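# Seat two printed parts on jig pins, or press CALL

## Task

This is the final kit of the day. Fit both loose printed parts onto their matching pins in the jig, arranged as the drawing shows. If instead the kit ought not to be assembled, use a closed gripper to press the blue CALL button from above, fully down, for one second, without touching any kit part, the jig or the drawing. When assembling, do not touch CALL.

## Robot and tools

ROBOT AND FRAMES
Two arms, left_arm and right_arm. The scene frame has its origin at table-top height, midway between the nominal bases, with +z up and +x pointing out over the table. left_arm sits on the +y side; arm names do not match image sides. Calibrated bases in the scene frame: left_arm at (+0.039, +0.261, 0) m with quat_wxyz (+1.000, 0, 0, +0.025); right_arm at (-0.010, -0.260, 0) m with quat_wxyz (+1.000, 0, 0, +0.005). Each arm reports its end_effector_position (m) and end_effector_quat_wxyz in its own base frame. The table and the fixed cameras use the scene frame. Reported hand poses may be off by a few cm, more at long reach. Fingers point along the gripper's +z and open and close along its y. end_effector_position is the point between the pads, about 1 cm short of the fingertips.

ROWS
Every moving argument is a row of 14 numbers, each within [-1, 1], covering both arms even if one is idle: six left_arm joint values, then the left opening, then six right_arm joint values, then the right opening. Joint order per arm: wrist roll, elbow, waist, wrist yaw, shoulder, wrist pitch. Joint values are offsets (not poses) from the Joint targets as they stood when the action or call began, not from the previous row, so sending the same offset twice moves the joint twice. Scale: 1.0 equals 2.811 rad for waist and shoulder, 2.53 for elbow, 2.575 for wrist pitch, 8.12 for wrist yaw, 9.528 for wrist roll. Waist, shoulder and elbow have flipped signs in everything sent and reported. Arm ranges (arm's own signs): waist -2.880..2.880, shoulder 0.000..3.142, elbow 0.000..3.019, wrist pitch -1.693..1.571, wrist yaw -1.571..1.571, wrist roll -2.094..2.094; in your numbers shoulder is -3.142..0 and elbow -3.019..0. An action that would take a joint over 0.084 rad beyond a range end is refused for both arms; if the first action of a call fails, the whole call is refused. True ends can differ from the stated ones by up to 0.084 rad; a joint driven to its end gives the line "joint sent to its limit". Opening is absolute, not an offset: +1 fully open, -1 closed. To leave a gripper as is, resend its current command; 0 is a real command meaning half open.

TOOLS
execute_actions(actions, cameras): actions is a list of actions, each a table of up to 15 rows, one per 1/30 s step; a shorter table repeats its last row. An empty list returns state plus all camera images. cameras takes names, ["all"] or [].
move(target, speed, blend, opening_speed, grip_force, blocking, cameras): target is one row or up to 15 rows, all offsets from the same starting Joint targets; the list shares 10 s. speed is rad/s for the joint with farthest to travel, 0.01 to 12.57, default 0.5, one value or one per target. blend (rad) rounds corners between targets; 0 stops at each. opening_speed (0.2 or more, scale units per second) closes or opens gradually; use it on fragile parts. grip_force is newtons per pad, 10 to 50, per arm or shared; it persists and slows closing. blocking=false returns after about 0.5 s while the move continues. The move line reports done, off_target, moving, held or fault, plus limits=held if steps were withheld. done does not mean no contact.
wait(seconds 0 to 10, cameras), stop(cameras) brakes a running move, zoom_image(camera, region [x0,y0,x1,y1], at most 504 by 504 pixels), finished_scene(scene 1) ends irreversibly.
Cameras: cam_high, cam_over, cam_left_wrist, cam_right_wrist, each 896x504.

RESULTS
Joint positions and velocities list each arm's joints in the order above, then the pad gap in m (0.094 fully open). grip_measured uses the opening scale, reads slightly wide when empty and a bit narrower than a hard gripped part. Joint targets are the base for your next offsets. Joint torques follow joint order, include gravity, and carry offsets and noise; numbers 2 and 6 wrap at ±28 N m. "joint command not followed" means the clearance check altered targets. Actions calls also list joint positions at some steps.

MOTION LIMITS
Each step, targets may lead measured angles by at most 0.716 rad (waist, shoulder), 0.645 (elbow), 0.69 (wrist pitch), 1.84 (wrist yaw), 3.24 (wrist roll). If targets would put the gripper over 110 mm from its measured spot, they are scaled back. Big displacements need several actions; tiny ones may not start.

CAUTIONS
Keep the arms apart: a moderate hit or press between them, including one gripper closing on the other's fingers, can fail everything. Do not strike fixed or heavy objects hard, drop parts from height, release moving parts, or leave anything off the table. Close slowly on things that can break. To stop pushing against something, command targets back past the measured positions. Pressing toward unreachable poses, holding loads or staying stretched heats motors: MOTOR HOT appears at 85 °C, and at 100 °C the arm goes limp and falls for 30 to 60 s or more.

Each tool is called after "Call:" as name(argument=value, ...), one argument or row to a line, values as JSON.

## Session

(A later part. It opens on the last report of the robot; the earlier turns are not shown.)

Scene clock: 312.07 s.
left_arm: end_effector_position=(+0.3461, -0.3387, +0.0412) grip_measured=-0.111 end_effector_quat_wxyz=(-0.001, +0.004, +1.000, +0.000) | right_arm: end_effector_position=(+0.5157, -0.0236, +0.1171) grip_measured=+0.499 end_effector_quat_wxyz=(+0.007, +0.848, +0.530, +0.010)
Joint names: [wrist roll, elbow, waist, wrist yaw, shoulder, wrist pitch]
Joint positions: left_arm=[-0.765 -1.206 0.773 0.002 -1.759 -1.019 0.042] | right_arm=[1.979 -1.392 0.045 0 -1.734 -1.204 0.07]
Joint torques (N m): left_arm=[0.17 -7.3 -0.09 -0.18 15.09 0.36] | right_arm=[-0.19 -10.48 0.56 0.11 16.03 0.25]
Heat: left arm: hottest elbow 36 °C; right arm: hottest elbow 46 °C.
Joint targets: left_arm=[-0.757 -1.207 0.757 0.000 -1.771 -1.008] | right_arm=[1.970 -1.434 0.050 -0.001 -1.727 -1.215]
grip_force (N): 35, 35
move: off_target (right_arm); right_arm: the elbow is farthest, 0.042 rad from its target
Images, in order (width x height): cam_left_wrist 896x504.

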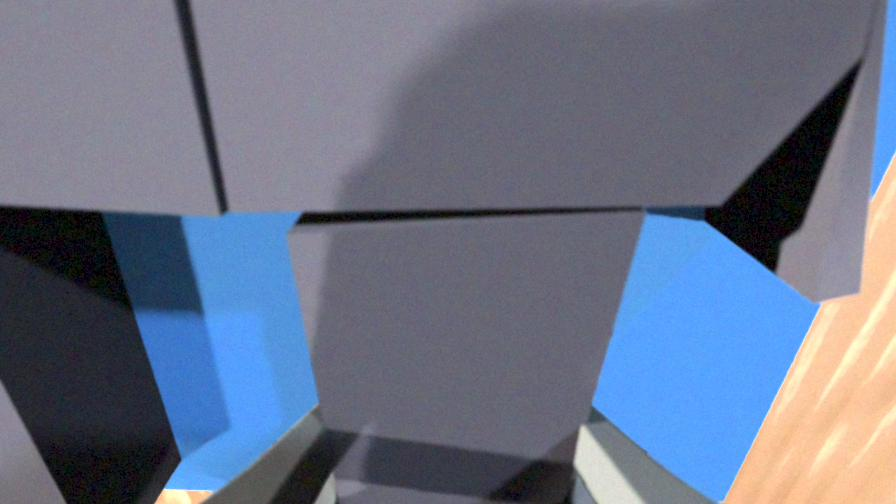

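Call:
move(
  target=[0,0.003,0,0,-0.0043,0,-0.25,0,0,0,0,0,0,0.5],
  speed=0.05,
  cameras=["cam_left_wrist"],
)

Scene clock: 314.23 s.
left_arm: end_effector_position=(+0.3460, -0.3386, +0.0407) grip_measured=-0.111 end_effector_quat_wxyz=(-0.001, +0.004, +1.000, +0.000) | right_arm: end_effector_position=(+0.5157, -0.0236, +0.1171) grip_measured=+0.499 end_effector_quat_wxyz=(+0.007, +0.848, +0.530, +0.010)
Joint names: [wrist roll, elbow, waist, wrist yaw, shoulder, wrist pitch]
Joint positions: left_arm=[-0.765 -1.206 0.773 0.002 -1.76 -1.019 0.042] | right_arm=[1.979 -1.392 0.045 0 -1.734 -1.204 0.07]
Joint torques (N m): left_arm=[0.17 -6.67 0.21 -0.14 13.86 0.44] | right_arm=[-0.18 -10.51 0.67 0.11 15.91 0.24]
Heat: left arm: hottest elbow 36 °C; right arm: hottest elbow 46 °C.
Joint targets: left_arm=[-0.757 -1.199 0.757 0.000 -1.783 -1.008] | right_arm=[1.970 -1.434 0.050 -0.001 -1.727 -1.215]
grip_force (N): 35, 35
move: off_target (right_arm); right_arm: the elbow is farthest, 0.042 rad from its target
Images, in order (width x height): cam_left_wrist 896x504.

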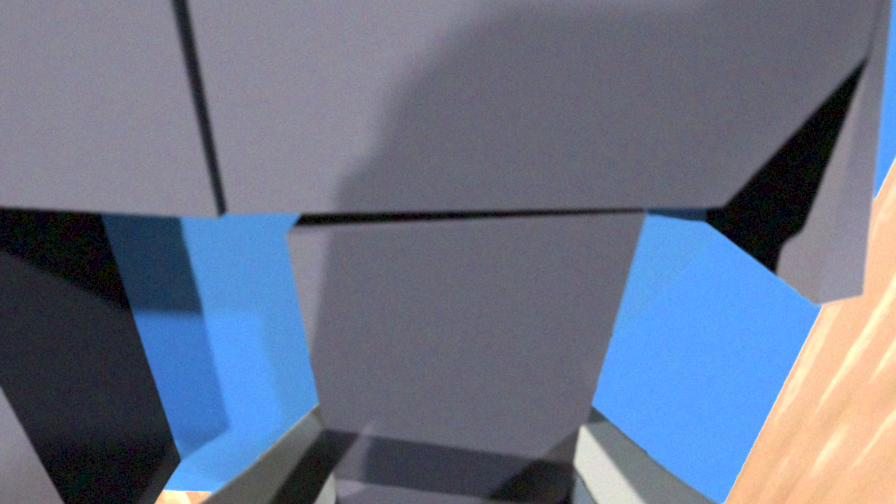

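Call:
move(
  target=[0,0.002,0,0,-0.002,0.0008,-0.25,0,0,0,0,0,0,0.5],
  speed=0.03,
  cameras=[],
)

Call:
move(
  target=[0,0,0,0,0,-0.0080,-0.25,0,0,0,0,0,0,0.5],
  speed=0.03,
  cameras=["cam_left_wrist"],
)

Scene clock: 315.60 s.
left_arm: end_effector_position=(+0.3459, -0.3385, +0.0402) grip_measured=-0.111 end_effector_quat_wxyz=(-0.002, +0.004, +1.000, +0.000) | right_arm: end_effector_position=(+0.5157, -0.0236, +0.1171) grip_measured=+0.499 end_effector_quat_wxyz=(+0.007, +0.848, +0.530, +0.010)
Joint names: [wrist roll, elbow, waist, wrist yaw, shoulder, wrist pitch]
Joint positions: left_arm=[-0.765 -1.206 0.773 0.002 -1.761 -1.018 0.042] | right_arm=[1.979 -1.392 0.045 0 -1.734 -1.204 0.07]
Joint torques (N m): left_arm=[0.14 -6.37 0.15 -0.16 13.04 0.44] | right_arm=[-0.18 -10.48 0.5 0.1 15.91 0.23]
Heat: left arm: hottest elbow 36 °C; right arm: hottest elbow 46 °C.
Joint targets: left_arm=[-0.757 -1.194 0.757 0.000 -1.789 -1.006] | right_arm=[1.970 -1.434 0.050 -0.001 -1.727 -1.215]
grip_force (N): 35, 35
move: off_target (right_arm); right_arm: the elbow is farthest, 0.042 rad from its target
No camera images: "cameras" was empty.

Scene clock: 316.50 s.
left_arm: end_effector_position=(+0.3458, -0.3384, +0.0402) grip_measured=-0.111 end_effector_quat_wxyz=(-0.002, +0.004, +1.000, +0.000) | right_arm: end_effector_position=(+0.5157, -0.0236, +0.1171) grip_measured=+0.499 end_effector_quat_wxyz=(+0.007, +0.848, +0.530, +0.010)
Joint names: [wrist roll, elbow, waist, wrist yaw, shoulder, wrist pitch]
Joint positions: left_arm=[-0.765 -1.206 0.773 0.002 -1.761 -1.018 0.042] | right_arm=[1.979 -1.392 0.045 0 -1.734 -1.204 0.07]
Joint torques (N m): left_arm=[0.14 -6.31 0.5 -0.18 13.8 -0.35] | right_arm=[-0.18 -10.47 0.67 0.09 15.91 0.18]
Heat: left arm: hottest elbow 36 °C; right arm: hottest elbow 46 °C.
Joint targets: left_arm=[-0.757 -1.194 0.757 0.000 -1.789 -1.026] | right_arm=[1.970 -1.434 0.050 -0.001 -1.727 -1.215]
grip_force (N): 35, 35
move: off_target (right_arm); right_arm: the elbow is farthest, 0.042 rad from its target
Images, in order (width x height): cam_left_wrist 896x504.

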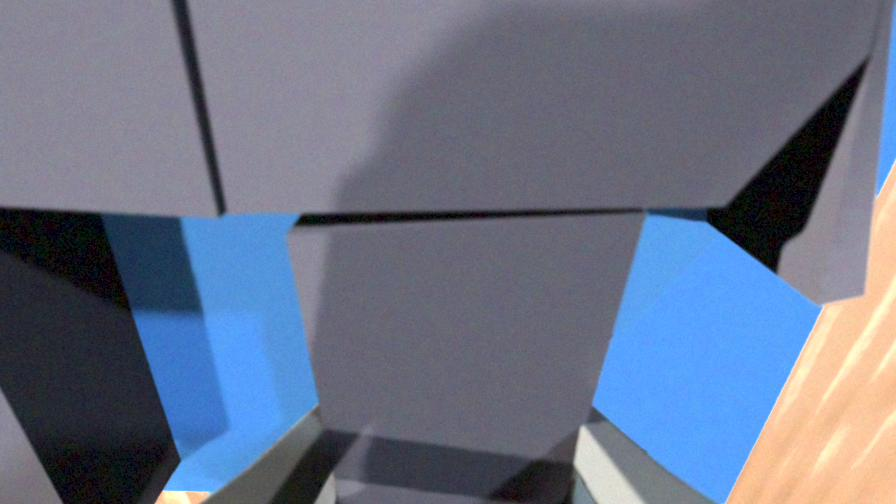

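Call:
move(
  target=[0,0,0,0,0,-0.0016,-0.25,0,0,0,0,0,0,0.5],
  speed=0.03,
  cameras=[],
)

Call:
move(
  target=[0,0,0,0,0,-0.0014,-0.25,0,0,0,0,0,0,0.5],
  speed=0.03,
  cameras=["cam_left_wrist"],
)

Scene clock: 317.67 s.
left_arm: end_effector_position=(+0.3457, -0.3383, +0.0402) grip_measured=-0.111 end_effector_quat_wxyz=(-0.002, +0.004, +1.000, +0.001) | right_arm: end_effector_position=(+0.5157, -0.0236, +0.1171) grip_measured=+0.499 end_effector_quat_wxyz=(+0.007, +0.848, +0.530, +0.010)
Joint names: [wrist roll, elbow, waist, wrist yaw, shoulder, wrist pitch]
Joint positions: left_arm=[-0.765 -1.206 0.773 0.002 -1.761 -1.019 0.042] | right_arm=[1.979 -1.392 0.045 0 -1.734 -1.204 0.07]
Joint torques (N m): left_arm=[0.14 -6.3 -0.09 -0.17 13.63 -0.47] | right_arm=[-0.18 -10.52 0.62 0.08 15.91 0.24]
Heat: left arm: hottest elbow 36 °C; right arm: hottest elbow 46 °C.
Joint targets: left_arm=[-0.757 -1.194 0.757 0.000 -1.789 -1.030] | right_arm=[1.970 -1.434 0.050 -0.001 -1.727 -1.215]
grip_force (N): 35, 35
move: off_target (right_arm); right_arm: the elbow is farthest, 0.042 rad from its target
No camera images: "cameras" was empty.

Scene clock: 318.37 s.
left_arm: end_effector_position=(+0.3454, -0.3380, +0.0402) grip_measured=-0.111 end_effector_quat_wxyz=(-0.003, +0.004, +1.000, +0.001) | right_arm: end_effector_position=(+0.5157, -0.0236, +0.1171) grip_measured=+0.499 end_effector_quat_wxyz=(+0.007, +0.848, +0.530, +0.010)
Joint names: [wrist roll, elbow, waist, wrist yaw, shoulder, wrist pitch]
Joint positions: left_arm=[-0.764 -1.206 0.773 0.002 -1.761 -1.021 0.042] | right_arm=[1.979 -1.392 0.045 0 -1.734 -1.204 0.07]
Joint torques (N m): left_arm=[0.16 -6.37 -0.26 -0.16 13.04 -0.46] | right_arm=[-0.18 -10.52 0.67 0.09 15.85 0.25]
Heat: left arm: hottest elbow 36 °C; right arm: hottest elbow 46 °C.
Joint targets: left_arm=[-0.756 -1.194 0.757 0.000 -1.789 -1.034] | right_arm=[1.970 -1.434 0.050 -0.001 -1.727 -1.215]
grip_force (N): 35, 35
move: off_target (right_arm); right_arm: the elbow is farthest, 0.042 rad from its target
Images, in order (width x height): cam_left_wrist 896x504.

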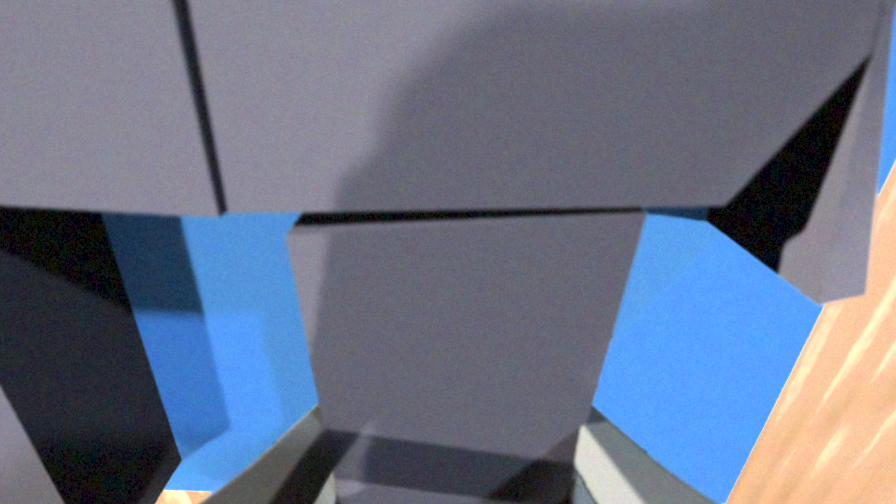

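Call:
move(
  target=[0,0,0,0,0,-0.0014,-0.25,0,0,0,0,0,0,0.5],
  speed=0.03,
  cameras=[],
)

Call:
move(
  target=[0,0,0,0,0,-0.0014,-0.25,0,0,0,0,0,0,0.5],
  speed=0.03,
  cameras=["cam_left_wrist"],
)

Scene clock: 319.60 s.
left_arm: end_effector_position=(+0.3447, -0.3374, +0.0402) grip_measured=-0.111 end_effector_quat_wxyz=(-0.004, +0.004, +1.000, +0.002) | right_arm: end_effector_position=(+0.5157, -0.0236, +0.1171) grip_measured=+0.499 end_effector_quat_wxyz=(+0.007, +0.848, +0.530, +0.010)
Joint names: [wrist roll, elbow, waist, wrist yaw, shoulder, wrist pitch]
Joint positions: left_arm=[-0.764 -1.206 0.773 0.002 -1.761 -1.025 0.042] | right_arm=[1.979 -1.392 0.045 0 -1.734 -1.204 0.07]
Joint torques (N m): left_arm=[0.15 -6.26 0.38 -0.17 13.63 -0.51] | right_arm=[-0.2 -10.5 0.67 0.08 16.03 0.23]
Heat: left arm: hottest elbow 36 °C; right arm: hottest elbow 46 °C.
Joint targets: left_arm=[-0.757 -1.194 0.757 0.000 -1.789 -1.038] | right_arm=[1.970 -1.434 0.050 -0.001 -1.727 -1.215]
grip_force (N): 35, 35
move: off_target (right_arm); right_arm: the elbow is farthest, 0.042 rad from its target
No camera images: "cameras" was empty.

Scene clock: 320.30 s.
left_arm: end_effector_position=(+0.3445, -0.3369, +0.0403) grip_measured=-0.111 end_effector_quat_wxyz=(-0.005, +0.004, +1.000, +0.003) | right_arm: end_effector_position=(+0.5157, -0.0236, +0.1171) grip_measured=+0.499 end_effector_quat_wxyz=(+0.007, +0.848, +0.530, +0.010)
Joint names: [wrist roll, elbow, waist, wrist yaw, shoulder, wrist pitch]
Joint positions: left_arm=[-0.764 -1.206 0.773 0.002 -1.761 -1.027 0.042] | right_arm=[1.979 -1.392 0.045 0 -1.734 -1.204 0.07]
Joint torques (N m): left_arm=[0.18 -6.31 0.26 -0.16 13.39 -0.51] | right_arm=[-0.19 -10.45 0.62 0.1 15.97 0.25]
Heat: left arm: hottest elbow 36 °C; right arm: hottest elbow 46 °C.
Joint targets: left_arm=[-0.757 -1.194 0.756 0.000 -1.789 -1.041] | right_arm=[1.970 -1.434 0.050 -0.001 -1.727 -1.215]
grip_force (N): 35, 35
move: off_target (right_arm); right_arm: the elbow is farthest, 0.042 rad from its target
Images, in order (width x height): cam_left_wrist 896x504.

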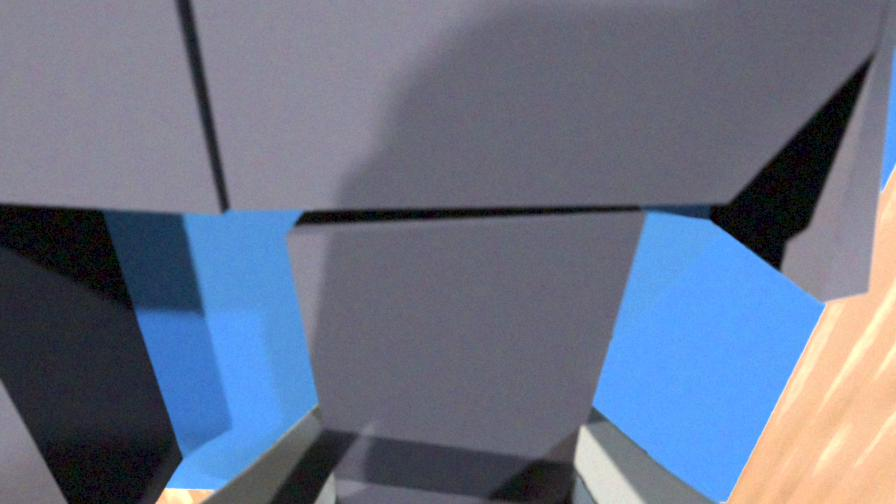

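Call:
move(
  target=[0,0,0,0,0,-0.0014,-0.25,0,0,0,0,0,0,0.5],
  speed=0.03,
  cameras=[],
)

Call:
move(
  target=[0,0,0,0,0,-0.0014,-0.25,0,0,0,0,0,0,0.5],
  speed=0.03,
  cameras=["cam_left_wrist"],
)

Scene clock: 321.53 s.
left_arm: end_effector_position=(+0.3440, -0.3364, +0.0403) grip_measured=-0.111 end_effector_quat_wxyz=(-0.006, +0.004, +1.000, +0.004) | right_arm: end_effector_position=(+0.5157, -0.0236, +0.1171) grip_measured=+0.499 end_effector_quat_wxyz=(+0.007, +0.848, +0.530, +0.010)
Joint names: [wrist roll, elbow, waist, wrist yaw, shoulder, wrist pitch]
Joint positions: left_arm=[-0.764 -1.206 0.773 0.002 -1.761 -1.03 0.042] | right_arm=[1.979 -1.392 0.045 0 -1.734 -1.204 0.07]
Joint torques (N m): left_arm=[0.19 -6.24 -0.5 -0.16 13.57 -0.54] | right_arm=[-0.19 -10.54 0.38 0.11 15.91 0.16]
Heat: left arm: hottest elbow 36 °C; right arm: hottest elbow 46 °C.
Joint targets: left_arm=[-0.757 -1.194 0.757 0.000 -1.789 -1.045] | right_arm=[1.970 -1.434 0.050 -0.001 -1.727 -1.215]
grip_force (N): 35, 35
move: off_target (right_arm); right_arm: the elbow is farthest, 0.042 rad from its target
No camera images: "cameras" was empty.

Scene clock: 322.23 s.
left_arm: end_effector_position=(+0.3440, -0.3361, +0.0403) grip_measured=-0.111 end_effector_quat_wxyz=(-0.006, +0.004, +1.000, +0.004) | right_arm: end_effector_position=(+0.5157, -0.0236, +0.1171) grip_measured=+0.499 end_effector_quat_wxyz=(+0.007, +0.848, +0.530, +0.010)
Joint names: [wrist roll, elbow, waist, wrist yaw, shoulder, wrist pitch]
Joint positions: left_arm=[-0.763 -1.206 0.772 0.002 -1.761 -1.03 0.042] | right_arm=[1.979 -1.392 0.045 0 -1.734 -1.204 0.07]
Joint torques (N m): left_arm=[0.16 -6.24 0.15 -0.19 12.98 -0.64] | right_arm=[-0.19 -10.51 0.5 0.1 16.03 0.25]
Heat: left arm: hottest elbow 36 °C; right arm: hottest elbow 46 °C.
Joint targets: left_arm=[-0.757 -1.194 0.756 0.000 -1.789 -1.048] | right_arm=[1.970 -1.434 0.050 -0.001 -1.727 -1.215]
grip_force (N): 35, 35
move: off_target (right_arm); right_arm: the elbow is farthest, 0.042 rad from its target
Images, in order (width x height): cam_left_wrist 896x504.

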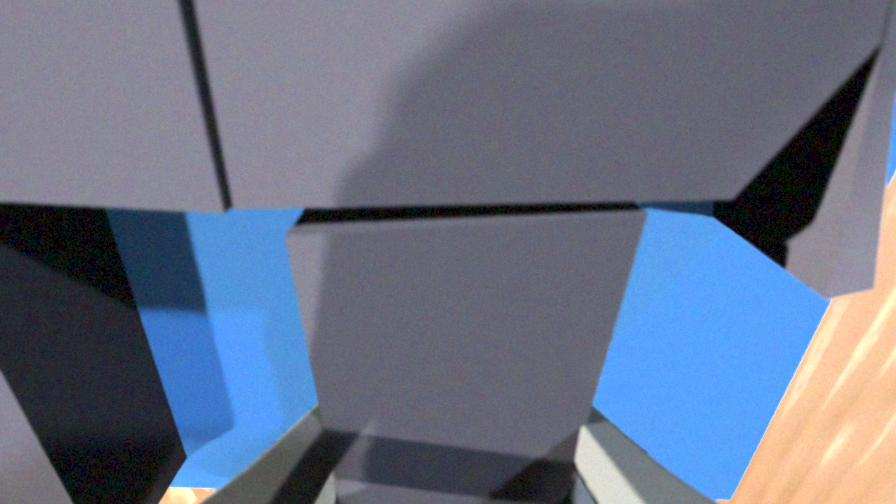

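Call:
zoom_image(
  camera="cam_left_wrist",
  region=[200, 150, 360, 270],
)

Call:
zoom_image(
  camera="cam_left_wrist",
  region=[600, 150, 760, 270],
)

Scaled by 3.150 from the camera's 896x504 image, which has a finer 1280x720 frame.

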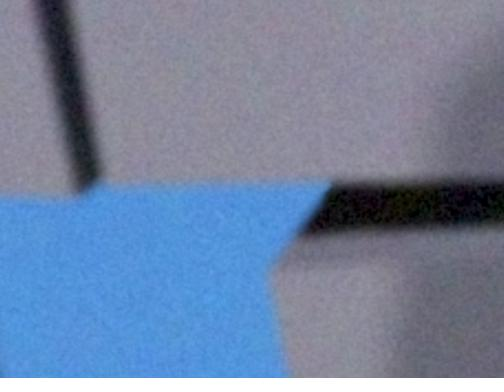

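Scaled by 3.150 from the camera's 896x504 image, which has a finer 1280x720 frame.

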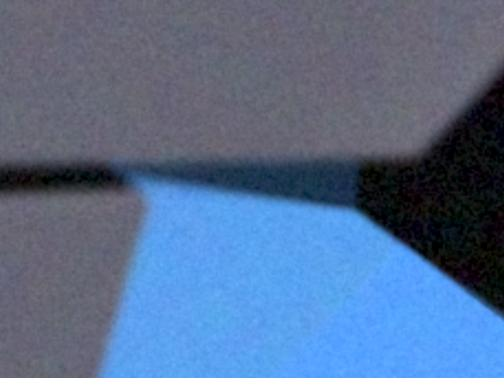

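Call:
move(
  target=[
    [0,0,0,0,0.0185,0,-0.25,0,0,0,0,0,0,0.5],
    [0,0,0.001,0,0.0185,0.0150,-0.25,0,0,0,0,0,0,0.5],
  ],
  speed=0.08,
  cameras=["cam_left_wrist"],
)

Scene clock: 331.63 s.
left_arm: end_effector_position=(+0.3432, -0.3353, +0.0413) grip_measured=-0.111 end_effector_quat_wxyz=(-0.004, +0.005, +1.000, +0.002) | right_arm: end_effector_position=(+0.5157, -0.0236, +0.1171) grip_measured=+0.499 end_effector_quat_wxyz=(+0.007, +0.848, +0.530, +0.010)
Joint names: [wrist roll, elbow, waist, wrist yaw, shoulder, wrist pitch]
Joint positions: left_arm=[-0.763 -1.198 0.772 0.002 -1.753 -1.024 0.042] | right_arm=[1.979 -1.392 0.045 0 -1.734 -1.204 0.07]
Joint torques (N m): left_arm=[0.13 -6.94 0.32 -0.16 17.55 0.59] | right_arm=[-0.19 -10.55 0.56 0.09 15.91 0.25]
Heat: left arm: hottest elbow 35 °C; right arm: hottest elbow 46 °C.
Joint targets: left_arm=[-0.757 -1.194 0.760 0.000 -1.737 -1.010] | right_arm=[1.970 -1.434 0.050 -0.001 -1.727 -1.215]
grip_force (N): 35, 35
move: off_target (right_arm); right_arm: the elbow is farthest, 0.042 rad from its target
Images, in order (width x height): cam_left_wrist 896x504.

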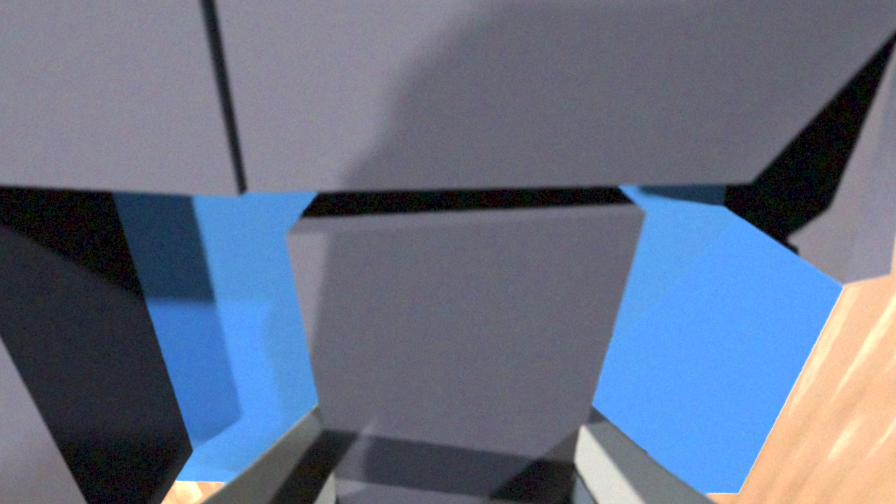

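Call:
move(
  target=[
    [0,0,0,0,0,0.0047,-0.25,0,0,0,0,0,0,0.5],
    [0,0,0,0,-0.0135,0.0047,-0.25,0,0,0,0,0,0,0.5],
  ],
  speed=0.06,
  cameras=["cam_left_wrist"],
)

Scene clock: 333.97 s.
left_arm: end_effector_position=(+0.3456, -0.3377, +0.0407) grip_measured=-0.111 end_effector_quat_wxyz=(+0.002, +0.005, +1.000, -0.003) | right_arm: end_effector_position=(+0.5157, -0.0236, +0.1171) grip_measured=+0.499 end_effector_quat_wxyz=(+0.007, +0.848, +0.530, +0.010)
Joint names: [wrist roll, elbow, waist, wrist yaw, shoulder, wrist pitch]
Joint positions: left_arm=[-0.763 -1.197 0.772 0.002 -1.753 -1.008 0.042] | right_arm=[1.979 -1.392 0.045 0 -1.734 -1.204 0.07]
Joint torques (N m): left_arm=[0.16 -6.9 0.67 -0.17 13.92 0.47] | right_arm=[-0.19 -10.51 0.73 0.09 15.97 0.21]
Heat: left arm: hottest elbow 35 °C; right arm: hottest elbow 46 °C.
Joint targets: left_arm=[-0.757 -1.194 0.760 0.000 -1.775 -0.998] | right_arm=[1.970 -1.434 0.050 -0.001 -1.727 -1.215]
grip_force (N): 35, 35
move: off_target (right_arm); right_arm: the elbow is farthest, 0.042 rad from its target
Images, in order (width x height): cam_left_wrist 896x504.

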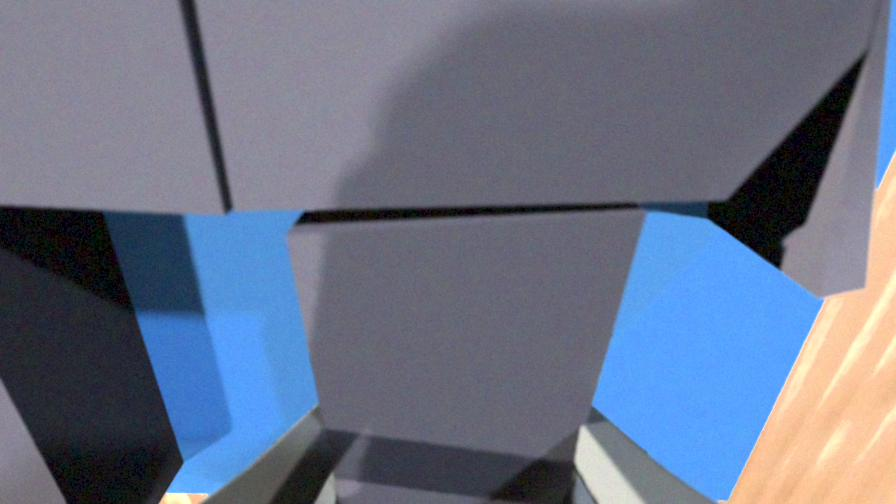

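Call:
move(
  target=[0,0.0016,0,0,-0.0021,0.0012,-0.25,0,0,0,0,0,0,0.5],
  speed=0.03,
  cameras=[],
)

Call:
move(
  target=[0,0,0,0,0,0.0012,-0.25,0,0,0,0,0,0,0.5],
  speed=0.03,
  cameras=["cam_left_wrist"],
)

Scene clock: 335.13 s.
left_arm: end_effector_position=(+0.3456, -0.3377, +0.0406) grip_measured=-0.111 end_effector_quat_wxyz=(+0.001, +0.005, +1.000, -0.003) | right_arm: end_effector_position=(+0.5157, -0.0236, +0.1171) grip_measured=+0.499 end_effector_quat_wxyz=(+0.007, +0.848, +0.530, +0.010)
Joint names: [wrist roll, elbow, waist, wrist yaw, shoulder, wrist pitch]
Joint positions: left_arm=[-0.763 -1.197 0.772 0.002 -1.754 -1.008 0.042] | right_arm=[1.979 -1.392 0.045 0 -1.734 -1.204 0.07]
Joint torques (N m): left_arm=[0.14 -6.76 0.44 -0.15 13.33 0.59] | right_arm=[-0.2 -10.51 0.79 0.09 16.09 0.23]
Heat: left arm: hottest elbow 35 °C; right arm: hottest elbow 46 °C.
Joint targets: left_arm=[-0.757 -1.190 0.760 0.000 -1.781 -0.995] | right_arm=[1.970 -1.434 0.050 -0.001 -1.727 -1.215]
grip_force (N): 35, 35
move: off_target (right_arm); right_arm: the elbow is farthest, 0.042 rad from its target
No camera images: "cameras" was empty.

Scene clock: 335.83 s.
left_arm: end_effector_position=(+0.3456, -0.3377, +0.0406) grip_measured=-0.111 end_effector_quat_wxyz=(+0.001, +0.005, +1.000, -0.003) | right_arm: end_effector_position=(+0.5157, -0.0236, +0.1171) grip_measured=+0.499 end_effector_quat_wxyz=(+0.007, +0.848, +0.530, +0.010)
Joint names: [wrist roll, elbow, waist, wrist yaw, shoulder, wrist pitch]
Joint positions: left_arm=[-0.763 -1.197 0.772 0.002 -1.754 -1.008 0.042] | right_arm=[1.979 -1.392 0.045 0 -1.734 -1.204 0.07]
Joint torques (N m): left_arm=[0.17 -6.72 0.56 -0.17 13.51 0.68] | right_arm=[-0.18 -10.5 0.79 0.09 15.97 0.23]
Heat: left arm: hottest elbow 35 °C; right arm: hottest elbow 46 °C.
Joint targets: left_arm=[-0.757 -1.190 0.760 0.000 -1.781 -0.992] | right_arm=[1.970 -1.434 0.050 -0.001 -1.727 -1.215]
grip_force (N): 35, 35
move: off_target (right_arm); right_arm: the elbow is farthest, 0.042 rad from its target
Images, in order (width x height): cam_left_wrist 896x504.

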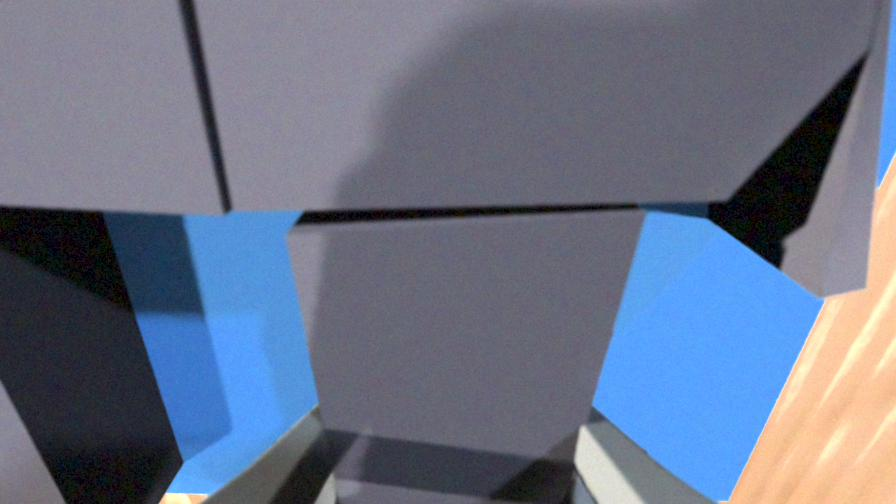

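Call:
move(
  target=[0,0,0,0,0,0.0012,-0.25,0,0,0,0,0,0,0.5],
  speed=0.03,
  cameras=[],
)

Call:
move(
  target=[0,0,0,0,0,0.0012,-0.25,0,0,0,0,0,0,0.5],
  speed=0.03,
  cameras=["cam_left_wrist"],
)

Scene clock: 342.27 s.
left_arm: end_effector_position=(+0.3460, -0.3381, +0.0404) grip_measured=-0.111 end_effector_quat_wxyz=(+0.002, +0.005, +1.000, -0.003) | right_arm: end_effector_position=(+0.5157, -0.0236, +0.1171) grip_measured=+0.499 end_effector_quat_wxyz=(+0.007, +0.848, +0.530, +0.010)
Joint names: [wrist roll, elbow, waist, wrist yaw, shoulder, wrist pitch]
Joint positions: left_arm=[-0.763 -1.197 0.772 0.002 -1.754 -1.005 0.042] | right_arm=[1.979 -1.392 0.045 0 -1.734 -1.204 0.07]
Joint torques (N m): left_arm=[0.15 -6.76 0.56 -0.14 13.68 0.76] | right_arm=[-0.19 -10.51 0.62 0.09 15.85 0.25]
Heat: left arm: hottest elbow 34 °C; right arm: hottest elbow 46 °C.
Joint targets: left_arm=[-0.757 -1.190 0.760 0.000 -1.781 -0.988] | right_arm=[1.970 -1.434 0.050 -0.001 -1.727 -1.215]
grip_force (N): 35, 35
move: off_target (right_arm); right_arm: the elbow is farthest, 0.042 rad from its target
No camera images: "cameras" was empty.

Scene clock: 342.97 s.
left_arm: end_effector_position=(+0.3462, -0.3383, +0.0402) grip_measured=-0.111 end_effector_quat_wxyz=(+0.003, +0.005, +1.000, -0.004) | right_arm: end_effector_position=(+0.5157, -0.0236, +0.1171) grip_measured=+0.499 end_effector_quat_wxyz=(+0.007, +0.848, +0.530, +0.010)
Joint names: [wrist roll, elbow, waist, wrist yaw, shoulder, wrist pitch]
Joint positions: left_arm=[-0.763 -1.197 0.772 0.002 -1.755 -1.004 0.042] | right_arm=[1.979 -1.392 0.045 0 -1.734 -1.204 0.07]
Joint torques (N m): left_arm=[0.17 -6.69 0.38 -0.15 13.27 0.8] | right_arm=[-0.19 -10.56 0.62 0.09 15.79 0.16]
Heat: left arm: hottest elbow 34 °C; right arm: hottest elbow 46 °C.
Joint targets: left_arm=[-0.757 -1.190 0.760 0.000 -1.781 -0.985] | right_arm=[1.970 -1.434 0.050 -0.001 -1.727 -1.215]
grip_force (N): 35, 35
move: off_target (right_arm); right_arm: the elbow is farthest, 0.042 rad from its target
Images, in order (width x height): cam_left_wrist 896x504.

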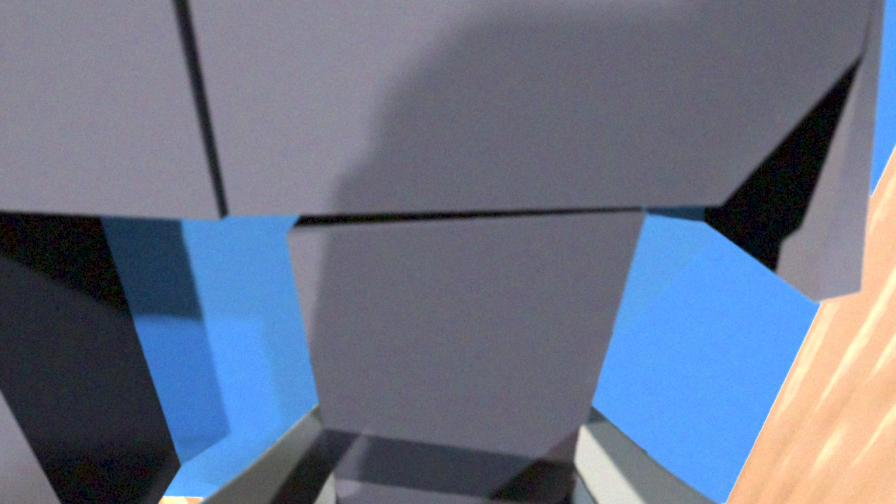

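Call:
move(
  target=[0,0,0,0.00148,0,0,-0.25,0,0,0,0,0,0,0.5],
  speed=0.03,
  cameras=[],
)

Scene clock: 344.90 s.
left_arm: end_effector_position=(+0.3456, -0.3389, +0.0402) grip_measured=-0.111 end_effector_quat_wxyz=(+0.001, +0.005, +1.000, -0.006) | right_arm: end_effector_position=(+0.5157, -0.0236, +0.1171) grip_measured=+0.499 end_effector_quat_wxyz=(+0.007, +0.848, +0.530, +0.010)
Joint names: [wrist roll, elbow, waist, wrist yaw, shoulder, wrist pitch]
Joint positions: left_arm=[-0.763 -1.197 0.772 0.007 -1.755 -1.004 0.042] | right_arm=[1.979 -1.392 0.045 0 -1.734 -1.204 0.07]
Joint torques (N m): left_arm=[0.16 -6.75 0.26 0.03 13.33 0.79] | right_arm=[-0.17 -10.52 0.73 0.09 15.85 0.16]
Heat: left arm: hottest elbow 34 °C; right arm: hottest elbow 46 °C.
Joint targets: left_arm=[-0.757 -1.190 0.760 0.013 -1.781 -0.985] | right_arm=[1.970 -1.434 0.050 -0.001 -1.727 -1.215]
grip_force (N): 35, 35
move: off_target (right_arm); right_arm: the elbow is farthest, 0.042 rad from its target
No camera images: "cameras" was empty.

Call:
move(
  target=[0,0,0,-0.0016,0,0,-0.25,0,0,0,0,0,0,0.5],
  speed=0.03,
  cameras=[],
)

Call:
move(
  target=[0,0,0,-0.0004,0,0,-0.25,0,0,0,0,0,0,0.5],
  speed=0.03,
  cameras=[],
)

Call:
move(
  target=[0,0,0,-0.0004,0,0,-0.25,0,0,0,0,0,0,0.5],
  speed=0.03,
  cameras=["cam_left_wrist"],
)

Scene clock: 347.00 s.
left_arm: end_effector_position=(+0.3460, -0.3385, +0.0402) grip_measured=-0.111 end_effector_quat_wxyz=(+0.002, +0.005, +1.000, -0.004) | right_arm: end_effector_position=(+0.5157, -0.0236, +0.1171) grip_measured=+0.499 end_effector_quat_wxyz=(+0.007, +0.848, +0.530, +0.010)
Joint names: [wrist roll, elbow, waist, wrist yaw, shoulder, wrist pitch]
Joint positions: left_arm=[-0.763 -1.197 0.772 0.004 -1.755 -1.004 0.042] | right_arm=[1.979 -1.392 0.045 0 -1.734 -1.204 0.07]
Joint torques (N m): left_arm=[0.15 -6.68 0.56 -0.28 13.8 0.8] | right_arm=[-0.18 -10.54 0.56 0.1 16.09 0.2]
Heat: left arm: hottest elbow 34 °C; right arm: hottest elbow 46 °C.
Joint targets: left_arm=[-0.757 -1.190 0.760 -0.001 -1.781 -0.985] | right_arm=[1.970 -1.434 0.050 -0.001 -1.727 -1.215]
grip_force (N): 35, 35
move: off_target (right_arm); right_arm: the elbow is farthest, 0.042 rad from its target
No camera images: "cameras" was empty.

Scene clock: 347.70 s.
left_arm: end_effector_position=(+0.3463, -0.3383, +0.0402) grip_measured=-0.111 end_effector_quat_wxyz=(+0.003, +0.005, +1.000, -0.004) | right_arm: end_effector_position=(+0.5157, -0.0236, +0.1171) grip_measured=+0.499 end_effector_quat_wxyz=(+0.007, +0.848, +0.530, +0.010)
Joint names: [wrist roll, elbow, waist, wrist yaw, shoulder, wrist pitch]
Joint positions: left_arm=[-0.763 -1.197 0.772 0.002 -1.755 -1.004 0.042] | right_arm=[1.979 -1.392 0.045 0 -1.734 -1.204 0.07]
Joint torques (N m): left_arm=[0.16 -6.61 0.97 -0.3 13.68 0.85] | right_arm=[-0.18 -10.51 0.62 0.09 15.79 0.25]
Heat: left arm: hottest elbow 34 °C; right arm: hottest elbow 46 °C.
Joint targets: left_arm=[-0.757 -1.190 0.760 -0.004 -1.781 -0.985] | right_arm=[1.970 -1.434 0.050 -0.001 -1.727 -1.215]
grip_force (N): 35, 35
move: off_target (right_arm); right_arm: the elbow is farthest, 0.042 rad from its target
No camera images: "cameras" was empty.

Scene clock: 348.40 s.
left_arm: end_effector_position=(+0.3464, -0.3382, +0.0402) grip_measured=-0.111 end_effector_quat_wxyz=(+0.003, +0.005, +1.000, -0.003) | right_arm: end_effector_position=(+0.5157, -0.0236, +0.1171) grip_measured=+0.499 end_effector_quat_wxyz=(+0.007, +0.848, +0.530, +0.010)
Joint names: [wrist roll, elbow, waist, wrist yaw, shoulder, wrist pitch]
Joint positions: left_arm=[-0.763 -1.197 0.772 0.001 -1.755 -1.004 0.042] | right_arm=[1.979 -1.392 0.045 0 -1.734 -1.204 0.07]
Joint torques (N m): left_arm=[0.14 -6.68 0.26 -0.37 13.04 0.85] | right_arm=[-0.19 -10.48 0.67 0.08 16.09 0.18]
Heat: left arm: hottest elbow 34 °C; right arm: hottest elbow 46 °C.
Joint targets: left_arm=[-0.757 -1.190 0.760 -0.007 -1.781 -0.985] | right_arm=[1.970 -1.434 0.050 -0.001 -1.727 -1.215]
grip_force (N): 35, 35
move: off_target (right_arm); right_arm: the elbow is farthest, 0.042 rad from its target
Images, in order (width x height): cam_left_wrist 896x504.

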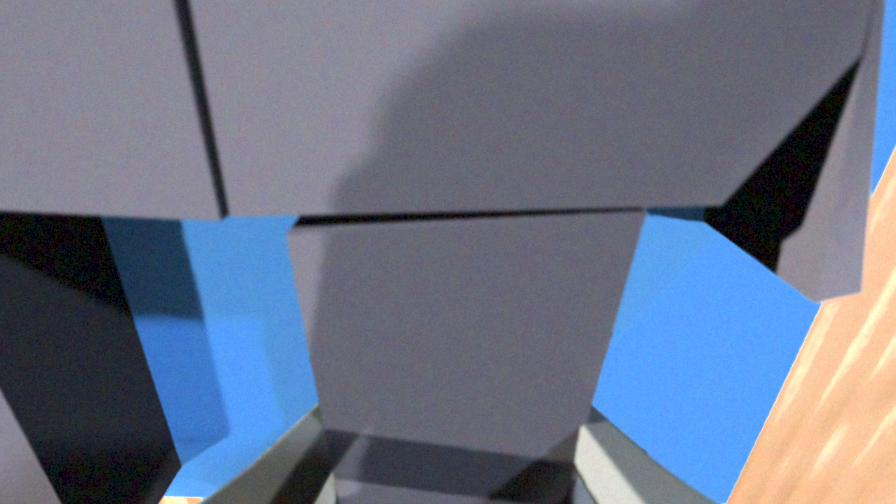

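Call:
move(
  target=[0,0,0,-0.0008,0,0,-0.25,0,0,0,0,0,0,0.5],
  speed=0.1,
  cameras=["cam_left_wrist"],
)

Scene clock: 352.23 s.
left_arm: end_effector_position=(+0.3474, -0.3380, +0.0402) grip_measured=-0.111 end_effector_quat_wxyz=(+0.006, +0.005, +1.000, -0.003) | right_arm: end_effector_position=(+0.5157, -0.0236, +0.1171) grip_measured=+0.499 end_effector_quat_wxyz=(+0.007, +0.848, +0.530, +0.010)
Joint names: [wrist roll, elbow, waist, wrist yaw, shoulder, wrist pitch]
Joint positions: left_arm=[-0.763 -1.197 0.772 -0.004 -1.755 -1.001 0.042] | right_arm=[1.979 -1.392 0.045 0 -1.734 -1.204 0.07]
Joint torques (N m): left_arm=[0.16 -6.74 0.15 -0.43 13.16 0.66] | right_arm=[-0.17 -10.55 0.91 0.11 15.85 0.28]
Heat: left arm: hottest elbow 34 °C; right arm: hottest elbow 47 °C.
Joint targets: left_arm=[-0.757 -1.190 0.760 -0.014 -1.781 -0.985] | right_arm=[1.970 -1.434 0.050 -0.001 -1.727 -1.215]
grip_force (N): 35, 35
move: off_target (right_arm); right_arm: the elbow is farthest, 0.042 rad from its target
Images, in order (width x height): cam_left_wrist 896x504.

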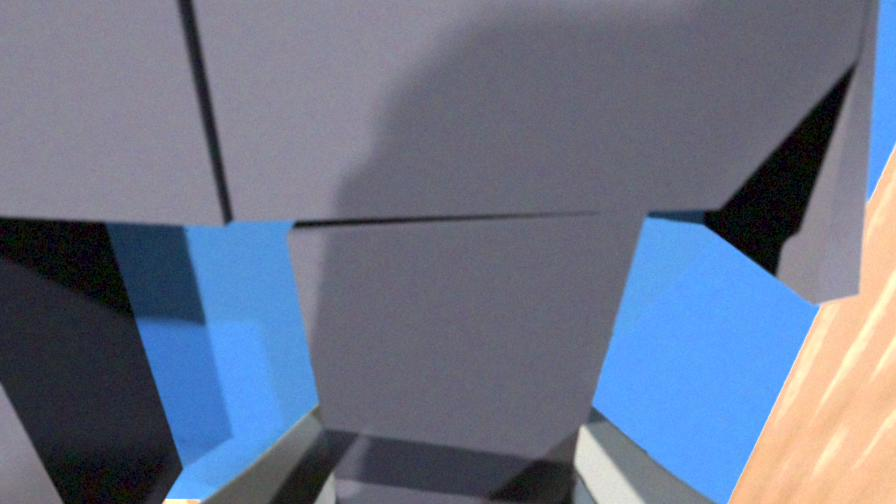

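Call:
move(
  target=[0,0,0,0,0,-0.0078,-0.25,0,0,0,0,0,0,0.5],
  speed=0.1,
)

Call:
move(
  target=[0,0,0,0,0,-0.0012,-0.25,0,0,0,0,0,0,0.5],
  speed=0.1,
)

Call:
move(
  target=[0,0,0,0,0,-0.0010,-0.25,0,0,0,0,0,0,0.5],
  speed=0.1,
  cameras=["cam_left_wrist"],
)

Scene clock: 354.30 s.
left_arm: end_effector_position=(+0.3474, -0.3380, +0.0402) grip_measured=-0.111 end_effector_quat_wxyz=(+0.005, +0.005, +1.000, -0.002) | right_arm: end_effector_position=(+0.5157, -0.0236, +0.1171) grip_measured=+0.499 end_effector_quat_wxyz=(+0.007, +0.848, +0.530, +0.010)
Joint names: [wrist roll, elbow, waist, wrist yaw, shoulder, wrist pitch]
Joint positions: left_arm=[-0.763 -1.197 0.772 -0.004 -1.755 -1.002 0.042] | right_arm=[1.979 -1.392 0.045 0 -1.734 -1.204 0.07]
Joint torques (N m): left_arm=[0.14 -6.75 0.56 -0.47 13.74 -0.09] | right_arm=[-0.17 -10.51 0.67 0.1 16.09 0.23]
Heat: left arm: hottest elbow 34 °C; right arm: hottest elbow 47 °C.
Joint targets: left_arm=[-0.757 -1.190 0.760 -0.014 -1.781 -1.005] | right_arm=[1.970 -1.434 0.050 -0.001 -1.727 -1.215]
grip_force (N): 35, 35
move: off_target (right_arm); right_arm: the elbow is farthest, 0.042 rad from its target

Scene clock: 355.00 s.
left_arm: end_effector_position=(+0.3473, -0.3379, +0.0402) grip_measured=-0.111 end_effector_quat_wxyz=(+0.005, +0.005, +1.000, -0.002) | right_arm: end_effector_position=(+0.5157, -0.0236, +0.1171) grip_measured=+0.499 end_effector_quat_wxyz=(+0.007, +0.848, +0.530, +0.010)
Joint names: [wrist roll, elbow, waist, wrist yaw, shoulder, wrist pitch]
Joint positions: left_arm=[-0.763 -1.197 0.772 -0.004 -1.755 -1.002 0.042] | right_arm=[1.979 -1.392 0.045 0 -1.734 -1.204 0.07]
Joint torques (N m): left_arm=[0.13 -6.76 0.32 -0.46 13.1 -0.09] | right_arm=[-0.18 -10.47 0.79 0.08 16.15 0.25]
Heat: left arm: hottest elbow 34 °C; right arm: hottest elbow 47 °C.
Joint targets: left_arm=[-0.757 -1.190 0.760 -0.014 -1.781 -1.008] | right_arm=[1.970 -1.434 0.050 -0.001 -1.727 -1.215]
grip_force (N): 35, 35
move: off_target (right_arm); right_arm: the elbow is farthest, 0.042 rad from its target

Scene clock: 355.70 s.
left_arm: end_effector_position=(+0.3472, -0.3378, +0.0402) grip_measured=-0.111 end_effector_quat_wxyz=(+0.005, +0.005, +1.000, -0.002) | right_arm: end_effector_position=(+0.5157, -0.0236, +0.1171) grip_measured=+0.499 end_effector_quat_wxyz=(+0.007, +0.848, +0.530, +0.010)
Joint names: [wrist roll, elbow, waist, wrist yaw, shoulder, wrist pitch]
Joint positions: left_arm=[-0.763 -1.197 0.772 -0.004 -1.755 -1.002 0.042] | right_arm=[1.979 -1.392 0.045 0 -1.734 -1.204 0.07]
Joint torques (N m): left_arm=[0.16 -6.82 0.5 -0.43 13.68 -0.35] | right_arm=[-0.18 -10.51 0.56 0.1 15.91 0.18]
Heat: left arm: hottest elbow 34 °C; right arm: hottest elbow 47 °C.
Joint targets: left_arm=[-0.757 -1.190 0.760 -0.014 -1.781 -1.011] | right_arm=[1.970 -1.434 0.050 -0.001 -1.727 -1.215]
grip_force (N): 35, 35
move: off_target (right_arm); right_arm: the elbow is farthest, 0.042 rad from its target
Images, in order (width x height): cam_left_wrist 896x504.

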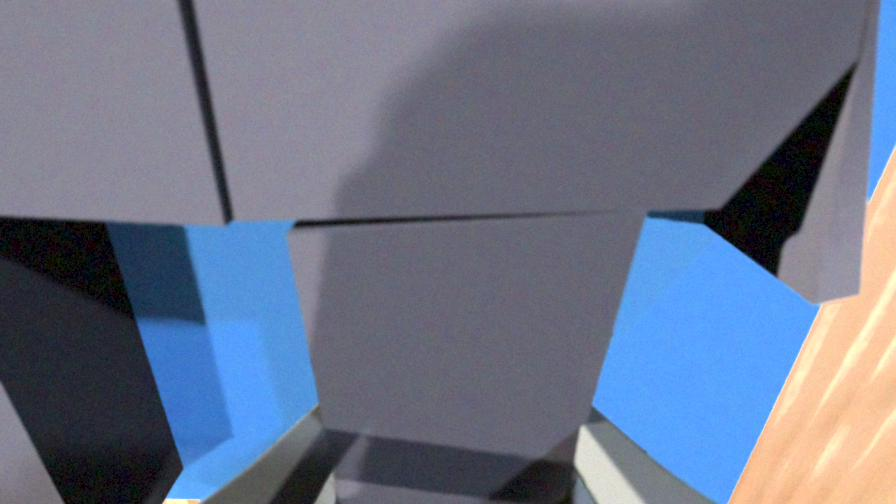

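Call:
move(
  target=[0,0,0,0,0,-0.0012,-0.25,0,0,0,0,0,0,0.5],
  speed=0.1,
)

Call:
move(
  target=[0,0,0,0,0,-0.0010,-0.25,0,0,0,0,0,0,0.5],
  speed=0.1,
)

Call:
move(
  target=[0,0,0,0,0,-0.0010,-0.25,0,0,0,0,0,0,0.5],
  speed=0.1,
)

Call:
move(
  target=[0,0,0,0,0,-0.0010,-0.25,0,0,0,0,0,0,0.5],
  speed=0.1,
  cameras=["cam_left_wrist"],
)

Scene clock: 357.03 s.
left_arm: end_effector_position=(+0.3472, -0.3375, +0.0402) grip_measured=-0.111 end_effector_quat_wxyz=(+0.005, +0.005, +1.000, -0.002) | right_arm: end_effector_position=(+0.5157, -0.0236, +0.1171) grip_measured=+0.499 end_effector_quat_wxyz=(+0.007, +0.848, +0.530, +0.010)
Joint names: [wrist roll, elbow, waist, wrist yaw, shoulder, wrist pitch]
Joint positions: left_arm=[-0.763 -1.197 0.772 -0.005 -1.755 -1.003 0.042] | right_arm=[1.979 -1.392 0.045 0 -1.734 -1.204 0.07]
Joint torques (N m): left_arm=[0.14 -6.82 0.15 -0.4 13.33 -0.42] | right_arm=[-0.18 -10.52 0.67 0.09 16.03 0.21]
Heat: left arm: hottest elbow 34 °C; right arm: hottest elbow 47 °C.
Joint targets: left_arm=[-0.757 -1.190 0.760 -0.014 -1.781 -1.014] | right_arm=[1.970 -1.434 0.050 -0.001 -1.727 -1.215]
grip_force (N): 35, 35
move: off_target (right_arm); right_arm: the elbow is farthest, 0.042 rad from its target

Scene clock: 357.73 s.
left_arm: end_effector_position=(+0.3471, -0.3373, +0.0402) grip_measured=-0.111 end_effector_quat_wxyz=(+0.005, +0.005, +1.000, -0.001) | right_arm: end_effector_position=(+0.5157, -0.0236, +0.1171) grip_measured=+0.499 end_effector_quat_wxyz=(+0.007, +0.848, +0.530, +0.010)
Joint names: [wrist roll, elbow, waist, wrist yaw, shoulder, wrist pitch]
Joint positions: left_arm=[-0.763 -1.197 0.772 -0.006 -1.755 -1.004 0.042] | right_arm=[1.979 -1.392 0.045 0 -1.734 -1.204 0.07]
Joint torques (N m): left_arm=[0.15 -6.76 0.62 -0.37 13.86 -0.36] | right_arm=[-0.18 -10.54 0.5 0.08 15.91 0.24]
Heat: left arm: hottest elbow 34 °C; right arm: hottest elbow 47 °C.
Joint targets: left_arm=[-0.757 -1.190 0.760 -0.013 -1.781 -1.017] | right_arm=[1.970 -1.434 0.050 -0.001 -1.727 -1.215]
grip_force (N): 35, 35
move: off_target (right_arm); right_arm: the elbow is farthest, 0.042 rad from its target

Scene clock: 358.43 s.
left_arm: end_effector_position=(+0.3469, -0.3368, +0.0402) grip_measured=-0.111 end_effector_quat_wxyz=(+0.005, +0.005, +1.000, +0.000) | right_arm: end_effector_position=(+0.5157, -0.0236, +0.1171) grip_measured=+0.499 end_effector_quat_wxyz=(+0.007, +0.848, +0.530, +0.010)
Joint names: [wrist roll, elbow, waist, wrist yaw, shoulder, wrist pitch]
Joint positions: left_arm=[-0.763 -1.197 0.772 -0.007 -1.755 -1.006 0.042] | right_arm=[1.979 -1.392 0.045 0 -1.734 -1.204 0.07]
Joint torques (N m): left_arm=[0.15 -6.69 0.15 -0.37 13.33 -0.44] | right_arm=[-0.19 -10.52 0.56 0.09 15.85 0.25]
Heat: left arm: hottest elbow 34 °C; right arm: hottest elbow 47 °C.
Joint targets: left_arm=[-0.757 -1.190 0.760 -0.013 -1.781 -1.019] | right_arm=[1.970 -1.434 0.050 -0.001 -1.727 -1.215]
grip_force (N): 35, 35
move: off_target (right_arm); right_arm: the elbow is farthest, 0.042 rad from its target

Scene clock: 359.13 s.
left_arm: end_effector_position=(+0.3465, -0.3364, +0.0402) grip_measured=-0.111 end_effector_quat_wxyz=(+0.004, +0.005, +1.000, +0.001) | right_arm: end_effector_position=(+0.5157, -0.0236, +0.1171) grip_measured=+0.499 end_effector_quat_wxyz=(+0.007, +0.848, +0.530, +0.010)
Joint names: [wrist roll, elbow, waist, wrist yaw, shoulder, wrist pitch]
Joint positions: left_arm=[-0.763 -1.197 0.772 -0.007 -1.755 -1.009 0.042] | right_arm=[1.979 -1.392 0.045 0 -1.734 -1.204 0.07]
Joint torques (N m): left_arm=[0.17 -6.61 0.21 -0.34 13.45 -0.38] | right_arm=[-0.18 -10.5 0.73 0.09 15.97 0.25]
Heat: left arm: hottest elbow 33 °C; right arm: hottest elbow 47 °C.
Joint targets: left_arm=[-0.757 -1.190 0.760 -0.013 -1.781 -1.022] | right_arm=[1.970 -1.434 0.050 -0.001 -1.727 -1.215]
grip_force (N): 35, 35
move: off_target (right_arm); right_arm: the elbow is farthest, 0.042 rad from its target
Images, in order (width x height): cam_left_wrist 896x504.

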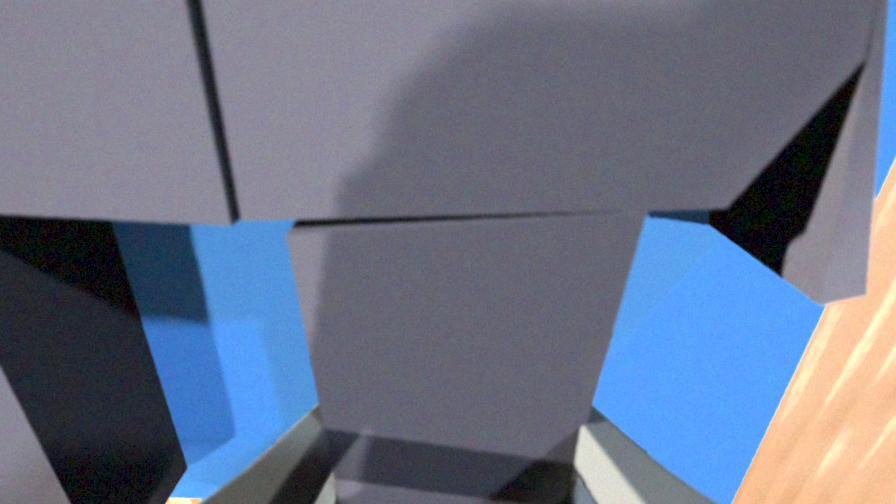

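Call:
wait(
  seconds=0.1,
  cameras=["cam_high", "cam_over"],
)

Scene clock: 361.57 s.
left_arm: end_effector_position=(+0.3464, -0.3364, +0.0402) grip_measured=-0.111 end_effector_quat_wxyz=(+0.004, +0.005, +1.000, +0.001) | right_arm: end_effector_position=(+0.5157, -0.0236, +0.1171) grip_measured=+0.499 end_effector_quat_wxyz=(+0.007, +0.848, +0.530, +0.010)
Joint names: [wrist roll, elbow, waist, wrist yaw, shoulder, wrist pitch]
Joint positions: left_arm=[-0.763 -1.197 0.772 -0.007 -1.755 -1.009 0.042] | right_arm=[1.979 -1.392 0.045 0 -1.734 -1.204 0.07]
Joint torques (N m): left_arm=[0.16 -6.74 0.44 -0.35 13.33 -0.35] | right_arm=[-0.19 -10.55 0.62 0.09 15.85 0.21]
Heat: left arm: hottest elbow 33 °C; right arm: hottest elbow 47 °C.
Joint targets: left_arm=[-0.757 -1.190 0.760 -0.013 -1.781 -1.022] | right_arm=[1.970 -1.434 0.050 -0.001 -1.727 -1.215]
Tool commands: left_gripper/opening=-0.25 right_gripper/opening=+0.5
grip_force (N): 35, 35
wait: 0.10 s; at rest from the start
Images, in order (width x height): cam_high 896x504, cam_over 896x504.

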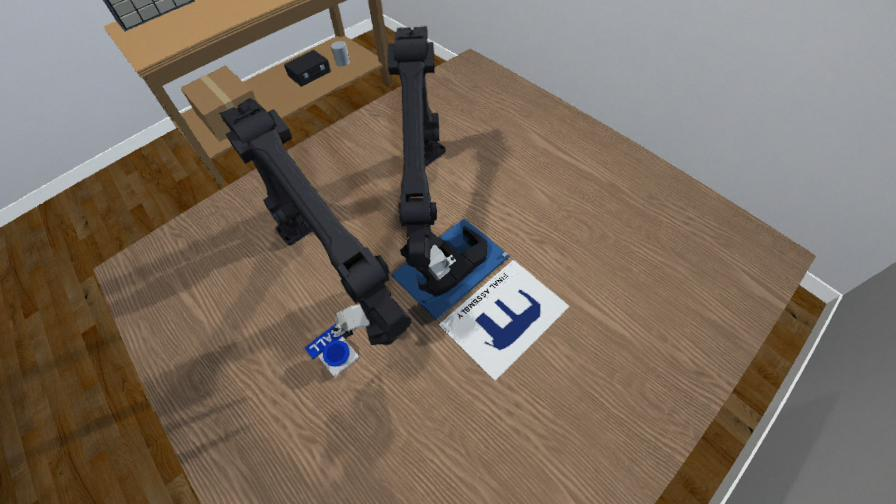

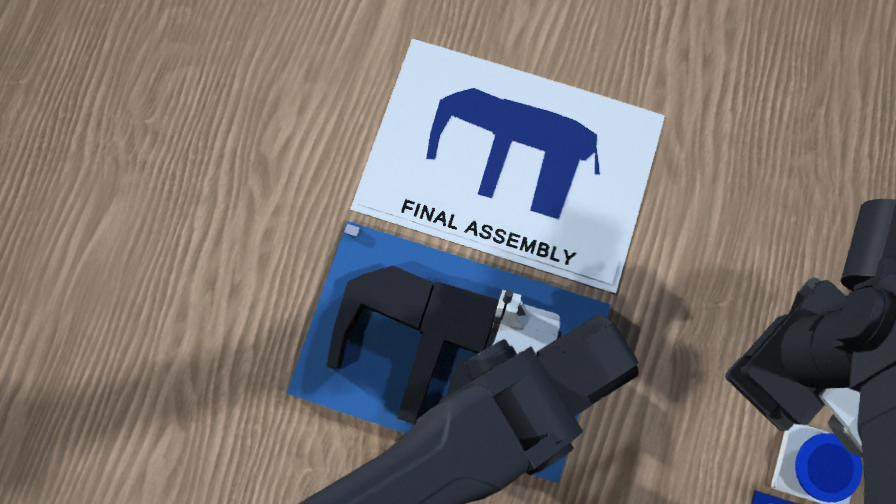

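Call:
zoom_image(
  camera="cam_over",
  region=[420, 70, 620, 230],
)

Scaled by 2.520 from the camera's 896x504 image, which has a finer 1280x720 frame.

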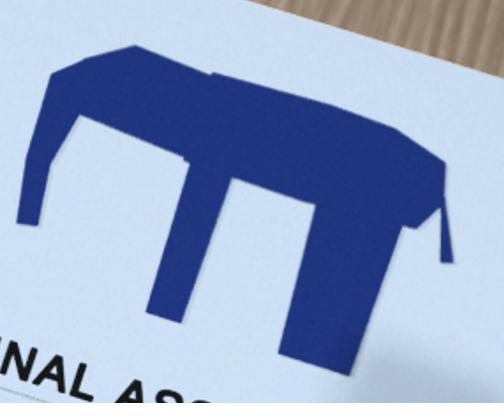

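Call:
zoom_image(
  camera="cam_over",
  region=[530, 130, 610, 190],
)

Call:
zoom_image(
  camera="cam_over",
  region=[500, 120, 580, 180],
)

Scaled by 6.300 from the camera's 896x504 image, which has a finer 1280x720 frame.

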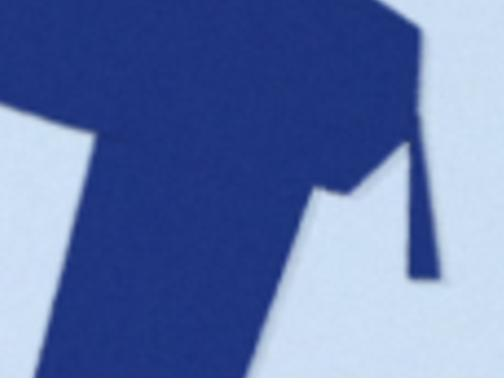

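Scaled by 6.300 from the camera's 896x504 image, which has a finer 1280x720 frame.

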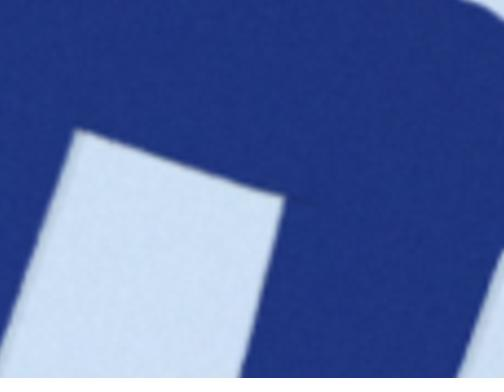

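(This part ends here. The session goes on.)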